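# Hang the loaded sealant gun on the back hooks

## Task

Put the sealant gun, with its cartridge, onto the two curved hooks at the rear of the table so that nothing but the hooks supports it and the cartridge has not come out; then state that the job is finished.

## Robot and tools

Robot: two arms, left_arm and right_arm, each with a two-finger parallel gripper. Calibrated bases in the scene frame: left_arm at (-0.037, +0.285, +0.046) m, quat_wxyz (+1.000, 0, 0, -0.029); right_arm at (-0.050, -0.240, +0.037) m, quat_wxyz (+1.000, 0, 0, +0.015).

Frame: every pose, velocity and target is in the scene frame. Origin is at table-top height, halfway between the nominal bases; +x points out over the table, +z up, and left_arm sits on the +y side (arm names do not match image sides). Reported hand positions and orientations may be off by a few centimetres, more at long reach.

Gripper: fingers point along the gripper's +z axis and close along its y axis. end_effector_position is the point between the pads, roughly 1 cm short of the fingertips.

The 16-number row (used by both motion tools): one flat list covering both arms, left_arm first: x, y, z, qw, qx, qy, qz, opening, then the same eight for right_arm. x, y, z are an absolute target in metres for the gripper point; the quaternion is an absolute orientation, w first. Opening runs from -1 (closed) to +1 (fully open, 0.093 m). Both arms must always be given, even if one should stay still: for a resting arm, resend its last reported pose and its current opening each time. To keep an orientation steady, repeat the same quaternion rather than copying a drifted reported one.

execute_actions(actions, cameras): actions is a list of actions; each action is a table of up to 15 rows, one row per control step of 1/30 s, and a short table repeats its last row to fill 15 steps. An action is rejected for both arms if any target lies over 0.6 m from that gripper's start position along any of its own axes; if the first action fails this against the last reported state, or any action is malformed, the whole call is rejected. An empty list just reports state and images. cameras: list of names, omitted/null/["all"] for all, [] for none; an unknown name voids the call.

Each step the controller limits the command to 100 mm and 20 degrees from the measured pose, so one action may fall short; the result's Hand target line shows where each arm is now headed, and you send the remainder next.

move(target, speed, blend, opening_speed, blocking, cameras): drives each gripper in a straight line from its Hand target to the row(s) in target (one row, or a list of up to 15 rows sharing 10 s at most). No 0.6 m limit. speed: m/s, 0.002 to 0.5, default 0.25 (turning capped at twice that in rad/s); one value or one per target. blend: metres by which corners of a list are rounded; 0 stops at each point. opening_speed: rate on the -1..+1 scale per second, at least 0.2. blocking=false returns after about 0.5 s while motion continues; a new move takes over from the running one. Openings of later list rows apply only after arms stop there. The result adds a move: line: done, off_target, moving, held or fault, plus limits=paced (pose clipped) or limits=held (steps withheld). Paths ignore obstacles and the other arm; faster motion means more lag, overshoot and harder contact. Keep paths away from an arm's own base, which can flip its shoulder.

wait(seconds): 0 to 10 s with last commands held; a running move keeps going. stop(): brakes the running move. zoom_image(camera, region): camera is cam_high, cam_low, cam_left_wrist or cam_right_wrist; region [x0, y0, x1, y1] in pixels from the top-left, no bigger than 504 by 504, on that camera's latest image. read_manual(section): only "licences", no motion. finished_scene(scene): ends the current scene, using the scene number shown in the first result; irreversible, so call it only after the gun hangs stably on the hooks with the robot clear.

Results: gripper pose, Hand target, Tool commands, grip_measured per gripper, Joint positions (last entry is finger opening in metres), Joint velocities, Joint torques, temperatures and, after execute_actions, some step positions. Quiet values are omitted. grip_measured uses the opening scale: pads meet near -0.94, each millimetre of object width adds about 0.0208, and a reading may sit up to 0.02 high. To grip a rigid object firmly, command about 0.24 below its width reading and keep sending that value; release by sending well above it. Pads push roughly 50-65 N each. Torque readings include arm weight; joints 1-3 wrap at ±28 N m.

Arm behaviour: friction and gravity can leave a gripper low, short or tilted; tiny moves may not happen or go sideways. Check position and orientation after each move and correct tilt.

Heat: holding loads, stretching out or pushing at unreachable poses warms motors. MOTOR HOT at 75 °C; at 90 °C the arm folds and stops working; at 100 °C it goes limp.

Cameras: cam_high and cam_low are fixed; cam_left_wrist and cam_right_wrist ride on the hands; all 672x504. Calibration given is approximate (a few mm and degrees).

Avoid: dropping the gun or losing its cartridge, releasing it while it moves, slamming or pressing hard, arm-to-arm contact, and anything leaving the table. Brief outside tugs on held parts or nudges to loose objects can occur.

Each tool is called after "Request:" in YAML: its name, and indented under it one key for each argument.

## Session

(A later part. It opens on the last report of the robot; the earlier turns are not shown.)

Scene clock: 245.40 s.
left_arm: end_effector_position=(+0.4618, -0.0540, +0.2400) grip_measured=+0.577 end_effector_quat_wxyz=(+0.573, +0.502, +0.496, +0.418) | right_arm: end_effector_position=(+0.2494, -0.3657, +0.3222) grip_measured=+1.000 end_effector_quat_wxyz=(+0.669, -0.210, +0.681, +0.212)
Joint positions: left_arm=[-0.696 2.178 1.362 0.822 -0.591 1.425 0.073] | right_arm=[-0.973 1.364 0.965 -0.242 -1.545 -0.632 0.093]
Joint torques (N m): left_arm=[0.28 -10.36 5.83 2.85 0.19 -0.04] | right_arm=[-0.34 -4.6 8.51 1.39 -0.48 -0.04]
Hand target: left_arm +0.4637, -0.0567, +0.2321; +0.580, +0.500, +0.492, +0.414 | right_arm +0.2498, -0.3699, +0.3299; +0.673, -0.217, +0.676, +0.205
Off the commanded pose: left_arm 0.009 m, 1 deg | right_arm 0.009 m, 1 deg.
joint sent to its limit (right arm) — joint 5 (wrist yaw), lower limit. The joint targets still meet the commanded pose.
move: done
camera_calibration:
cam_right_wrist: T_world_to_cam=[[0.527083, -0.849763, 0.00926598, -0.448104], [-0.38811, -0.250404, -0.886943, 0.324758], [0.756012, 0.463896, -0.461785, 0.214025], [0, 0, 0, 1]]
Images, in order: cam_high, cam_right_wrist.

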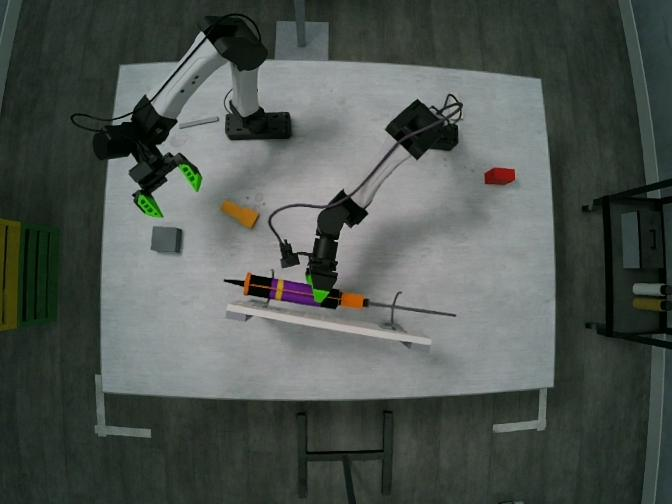

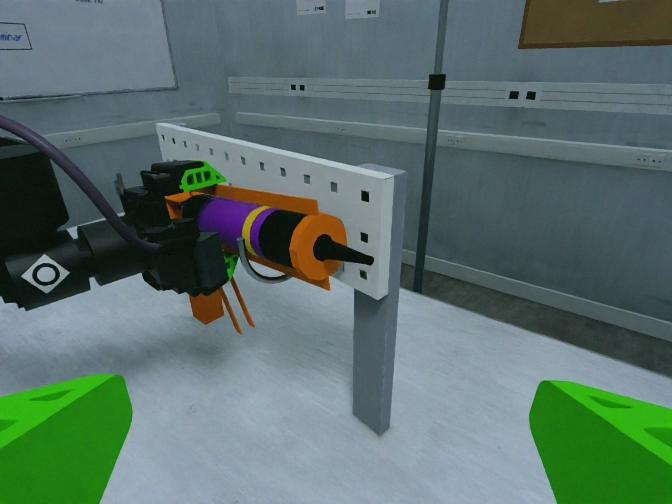

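Request:
move:
  target: [0.464,-0.057,0.230,0.577,0.501,0.495,0.416,1,0.25,-0.37,0.33,0.673,-0.218,0.676,0.206,1]
  opening_speed: 0.6
  cameras: ["cam_high","cam_left_wrist","cam_right_wrist"]

Request:
zoom_image:
  camera: "cam_right_wrist"
  region: [100, 100, 420, 340]

Scene clock: 254.43 s.
left_arm: end_effector_position=(+0.4618, -0.0539, +0.2449) grip_measured=+1.000 end_effector_quat_wxyz=(+0.582, +0.492, +0.494, +0.418) | right_arm: end_effector_position=(+0.2494, -0.3657, +0.3222) grip_measured=+1.000 end_effector_quat_wxyz=(+0.669, -0.210, +0.681, +0.212)
Joint positions: left_arm=[-0.696 2.181 1.361 0.854 -0.592 1.426 0.093] | right_arm=[-0.973 1.364 0.965 -0.242 -1.545 -0.632 0.093]
Joint torques (N m): left_arm=[0.14 -10.39 6.02 2.41 0.11 -0.07] | right_arm=[-0.32 -4.67 8.54 1.39 -0.49 -0.07]
Heat: left arm: 62 °C; right arm: 48 °C.
Hand target: left_arm +0.4636, -0.0566, +0.2300; +0.576, +0.501, +0.495, +0.416 | right_arm +0.2498, -0.3699, +0.3299; +0.673, -0.217, +0.676, +0.205
Off the commanded pose: left_arm 0.015 m, 1 deg | right_arm 0.009 m, 1 deg.
joint sent to its limit (right arm) — joint 5 (wrist yaw), lower limit. The joint targets still meet the commanded pose.
move: off_target (left_arm)
camera_calibration:
cam_left_wrist: T_world_to_cam=[[0.00638451, -0.177812, -0.984044, 0.229465], [-0.269887, 0.947239, -0.172912, 0.258829], [0.962871, 0.266685, -0.0419414, -0.336143], [0, 0, 0, 1]]
cam_right_wrist: T_world_to_cam=[[0.527083, -0.849763, 0.00926598, -0.448104], [-0.38811, -0.250404, -0.886943, 0.324758], [0.756012, 0.463896, -0.461785, 0.214025], [0, 0, 0, 1]]
Images, in order: cam_high, cam_left_wrist, cam_right_wrist.

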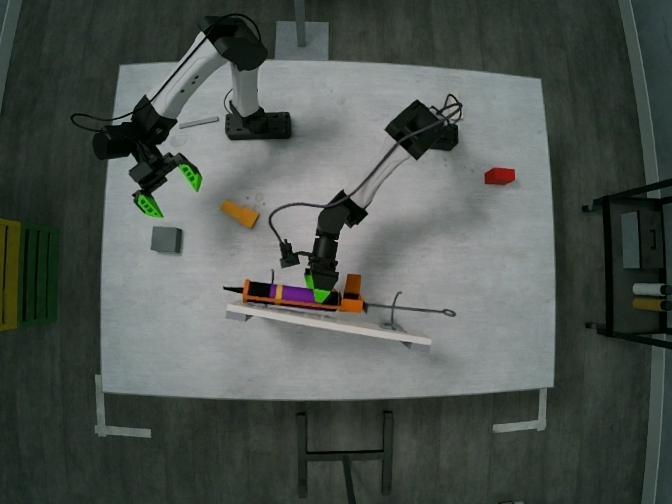

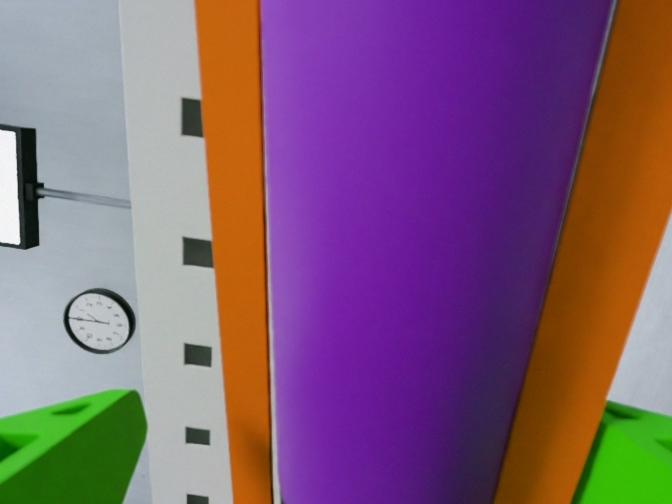

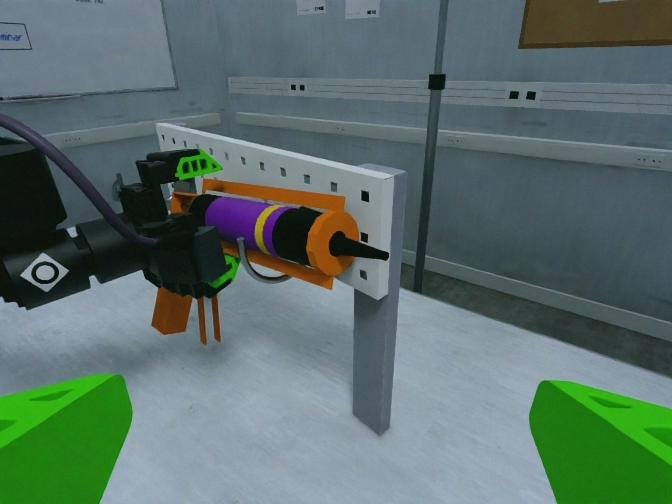

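Scaled by 1.575 from the camera's 672x504 image, which has a finer 960x720 frame.

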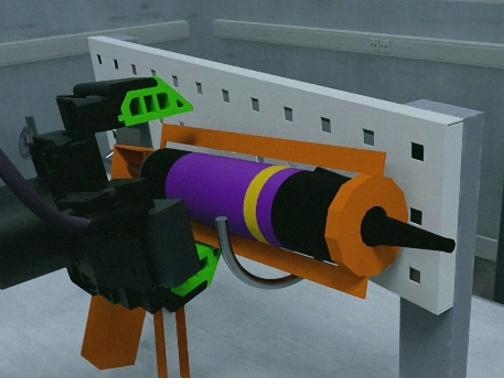

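Request:
move:
  target:
    - [0.460,-0.056,0.219,0.577,0.501,0.495,0.416,1,0.25,-0.37,0.33,0.673,-0.218,0.676,0.206,1]
    - [0.40,-0.05,0.219,0.577,0.501,0.495,0.416,1,0.25,-0.37,0.33,0.673,-0.218,0.676,0.206,1]
  speed: 0.05
  cameras: ["cam_high","cam_left_wrist","cam_right_wrist"]

Request:
zoom_image:
  camera: "cam_right_wrist"
  region: [100, 100, 420, 340]

Scene clock: 264.73 s.
left_arm: end_effector_position=(+0.4041, -0.0526, +0.1969) grip_measured=+1.000 end_effector_quat_wxyz=(+0.563, +0.517, +0.494, +0.415) | right_arm: end_effector_position=(+0.2494, -0.3657, +0.3222) grip_measured=+1.000 end_effector_quat_wxyz=(+0.669, -0.210, +0.681, +0.212)
Joint positions: left_arm=[-0.785 2.139 1.11 1 -0.67 1.426 0.093] | right_arm=[-0.973 1.364 0.965 -0.242 -1.545 -0.632 0.093]
Joint torques (N m): left_arm=[-0.32 -16.2 4.53 2.43 -0.15 -0.06] | right_arm=[-0.36 -4.64 8.61 1.4 -0.47 -0.05]
Hand target: left_arm +0.4005, -0.0501, +0.2185; +0.576, +0.501, +0.495, +0.416 | right_arm +0.2498, -0.3699, +0.3299; +0.673, -0.217, +0.676, +0.205
Off the commanded pose: left_arm 0.023 m, 2 deg | right_arm 0.009 m, 1 deg.
joint sent to its limit (right arm) — joint 5 (wrist yaw), lower limit. The joint targets still meet the commanded pose.
move: off_target (left_arm)
camera_calibration:
cam_left_wrist: T_world_to_cam=[[-0.0392107, -0.133077, -0.99033, 0.204826], [-0.265487, 0.956858, -0.118068, 0.221595], [0.963317, 0.25829, -0.0728493, -0.277456], [0, 0, 0, 1]]
cam_right_wrist: T_world_to_cam=[[0.527083, -0.849763, 0.00926598, -0.448104], [-0.38811, -0.250404, -0.886943, 0.324758], [0.756012, 0.463896, -0.461785, 0.214025], [0, 0, 0, 1]]
Images, in order: cam_high, cam_left_wrist, cam_right_wrist.

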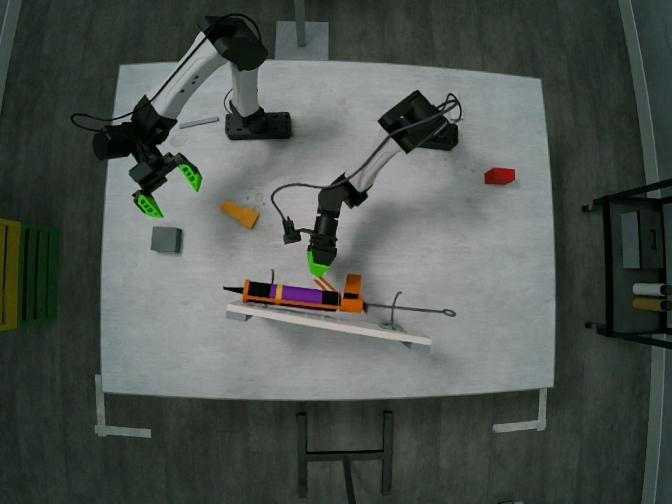

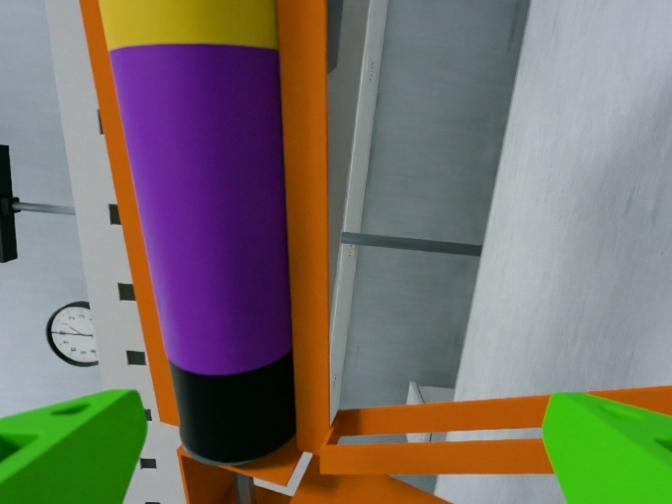

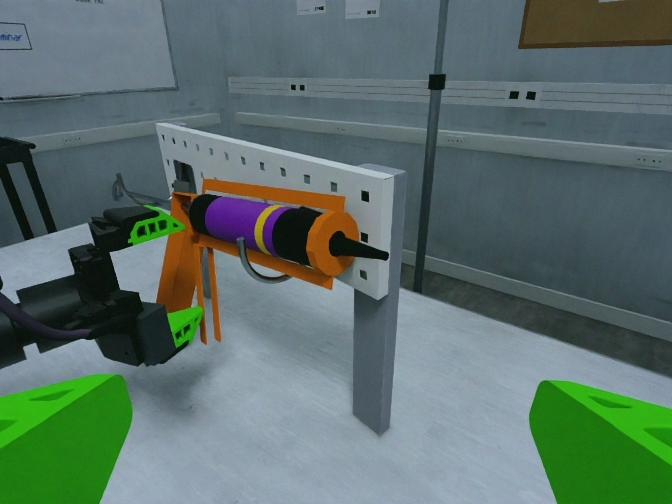

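Scaled by 1.575 from the camera's 672x504 image, which has a finer 960x720 frame.

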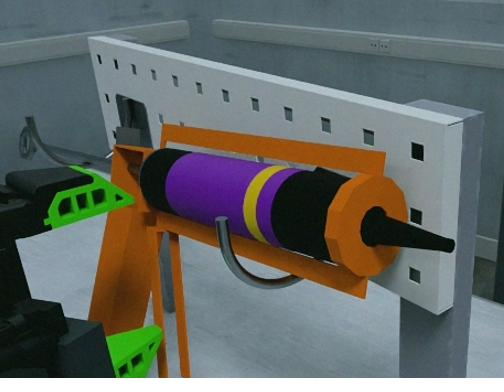

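Request:
move:
  target: [0.29,0.0,0.22,0.577,0.501,0.495,0.416,1,0.25,-0.37,0.33,0.673,-0.218,0.676,0.206,1]
  speed: 0.12
  cameras: ["cam_high","cam_right_wrist"]

Request:
wait:
  seconds: 4
  cameras: ["cam_high","cam_right_wrist"]

Request:
zoom_image:
  camera: "cam_right_wrist"
  region: [100, 100, 420, 340]

Request:
zoom_image:
  camera: "cam_high"
  region: [210, 230, 450, 360]

Scene clock: 274.07 s.
left_arm: end_effector_position=(+0.2928, -0.0034, +0.2088) grip_measured=+1.000 end_effector_quat_wxyz=(+0.568, +0.511, +0.493, +0.415) | right_arm: end_effector_position=(+0.2494, -0.3657, +0.3222) grip_measured=+1.000 end_effector_quat_wxyz=(+0.669, -0.210, +0.681, +0.212)
Joint positions: left_arm=[-0.949 1.818 0.636 1.168 -0.833 1.426 0.093] | right_arm=[-0.973 1.364 0.965 -0.242 -1.545 -0.632 0.093]
Joint torques (N m): left_arm=[-0.35 -11.1 3.93 2.35 -0.1 -0.01] | right_arm=[-0.38 -4.68 8.46 1.4 -0.47 -0.04]
Heat: left arm: 57 °C; right arm: 48 °C.
Hand target: left_arm +0.2902, -0.0001, +0.2197; +0.576, +0.501, +0.495, +0.416 | right_arm +0.2498, -0.3699, +0.3299; +0.673, -0.217, +0.676, +0.205
Off the commanded pose: left_arm 0.012 m, 2 deg | right_arm 0.009 m, 1 deg.
joint sent to its limit (right arm) — joint 5 (wrist yaw), lower limit. The joint targets still meet the commanded pose.
move: off_target (left_arm)
camera_calibration:
cam_right_wrist: T_world_to_cam=[[0.527083, -0.849763, 0.00926598, -0.448104], [-0.38811, -0.250404, -0.886943, 0.324758], [0.756012, 0.463896, -0.461785, 0.214025], [0, 0, 0, 1]]
Images, in order: cam_high, cam_right_wrist.

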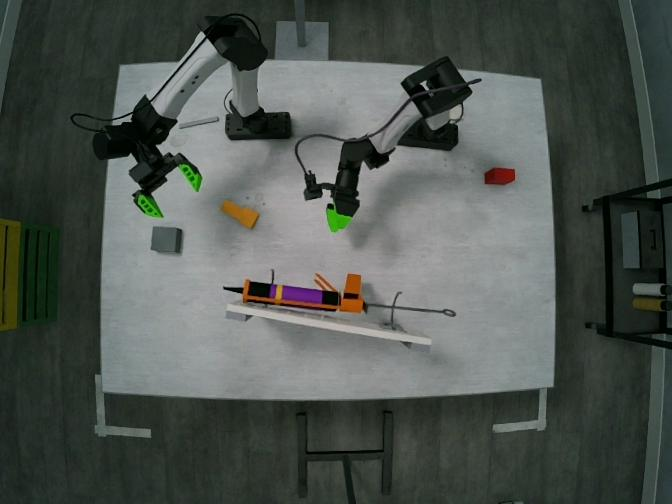

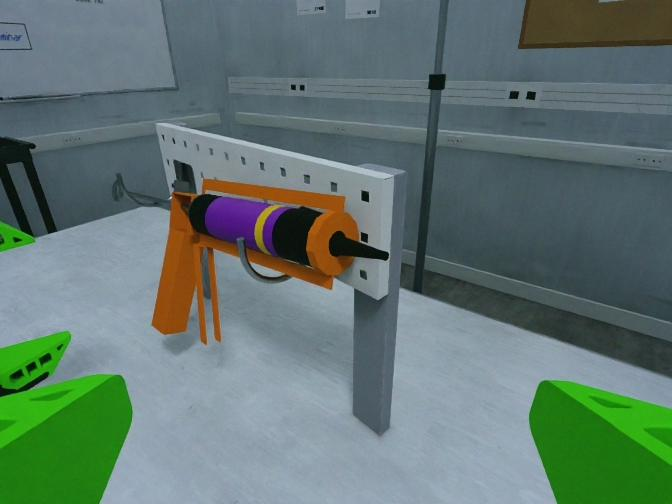

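Scene clock: 278.07 s.
left_arm: end_effector_position=(+0.2929, -0.0032, +0.2090) grip_measured=+1.000 end_effector_quat_wxyz=(+0.568, +0.511, +0.493, +0.416) | right_arm: end_effector_position=(+0.2494, -0.3657, +0.3222) grip_measured=+1.000 end_effector_quat_wxyz=(+0.669, -0.210, +0.681, +0.212)
Joint positions: left_arm=[-0.949 1.818 0.636 1.169 -0.834 1.426 0.093] | right_arm=[-0.973 1.364 0.965 -0.242 -1.545 -0.632 0.093]
Joint torques (N m): left_arm=[-0.17 -11.08 3.89 2.35 -0.1 -0.03] | right_arm=[-0.39 -4.63 8.61 1.38 -0.46 -0.05]
Hand target: left_arm +0.2902, -0.0001, +0.2197; +0.576, +0.501, +0.495, +0.416 | right_arm +0.2498, -0.3699, +0.3299; +0.673, -0.217, +0.676, +0.205
Tool commands: left_gripper/opening=+1.0 right_gripper/opening=+1.0
Off the commanded pose: left_arm 0.012 m, 2 deg | right_arm 0.009 m, 1 deg.
wait: 4.00 s; at rest by 0.17 s
camera_calibration:
cam_right_wrist: T_world_to_cam=[[0.527083, -0.849763, 0.00926598, -0.448104], [-0.38811, -0.250404, -0.886943, 0.324758], [0.756012, 0.463896, -0.461785, 0.214025], [0, 0, 0, 1]]
Images, in order: cam_high, cam_right_wrist.

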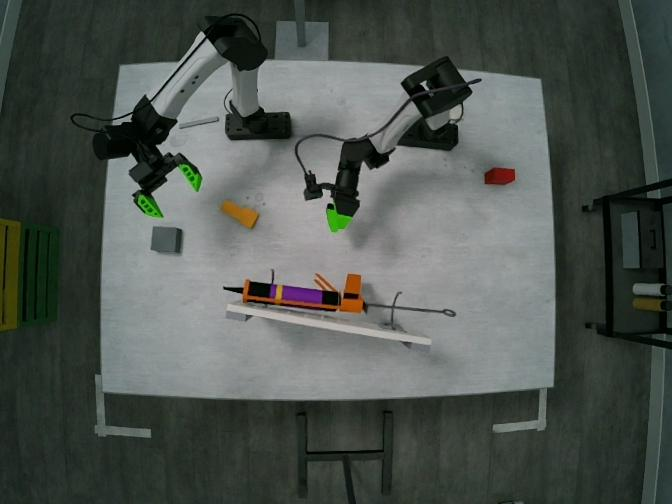

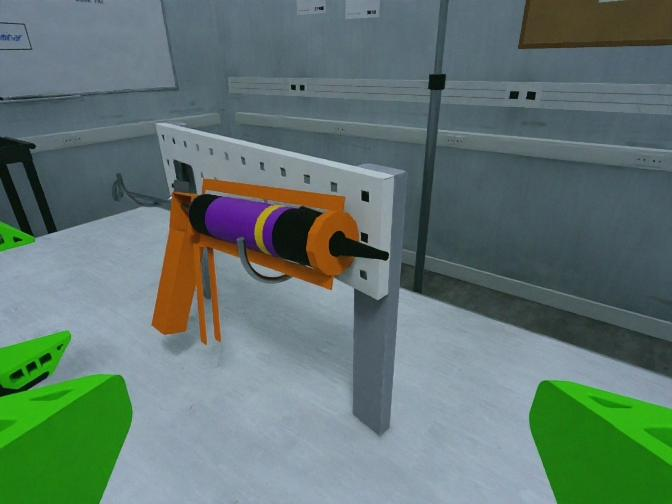

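Scaled by 1.575 from the camera's 672x504 image, which has a finer 960x720 frame.

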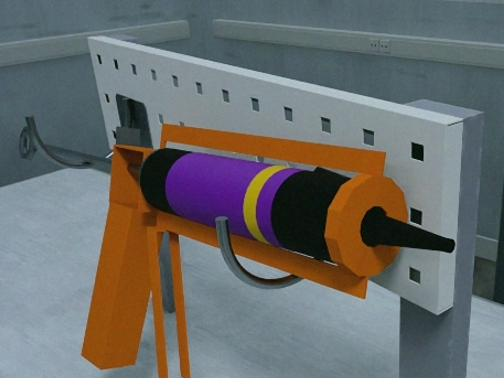

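Scaled by 2.100 from the camera's 672x504 image, which has a finer 960x720 frame.

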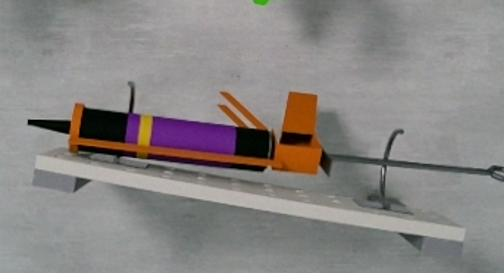

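Static and hanging on both hooks.

Request:
finished_scene:
  scene: 2

The scene is finished: the task was done.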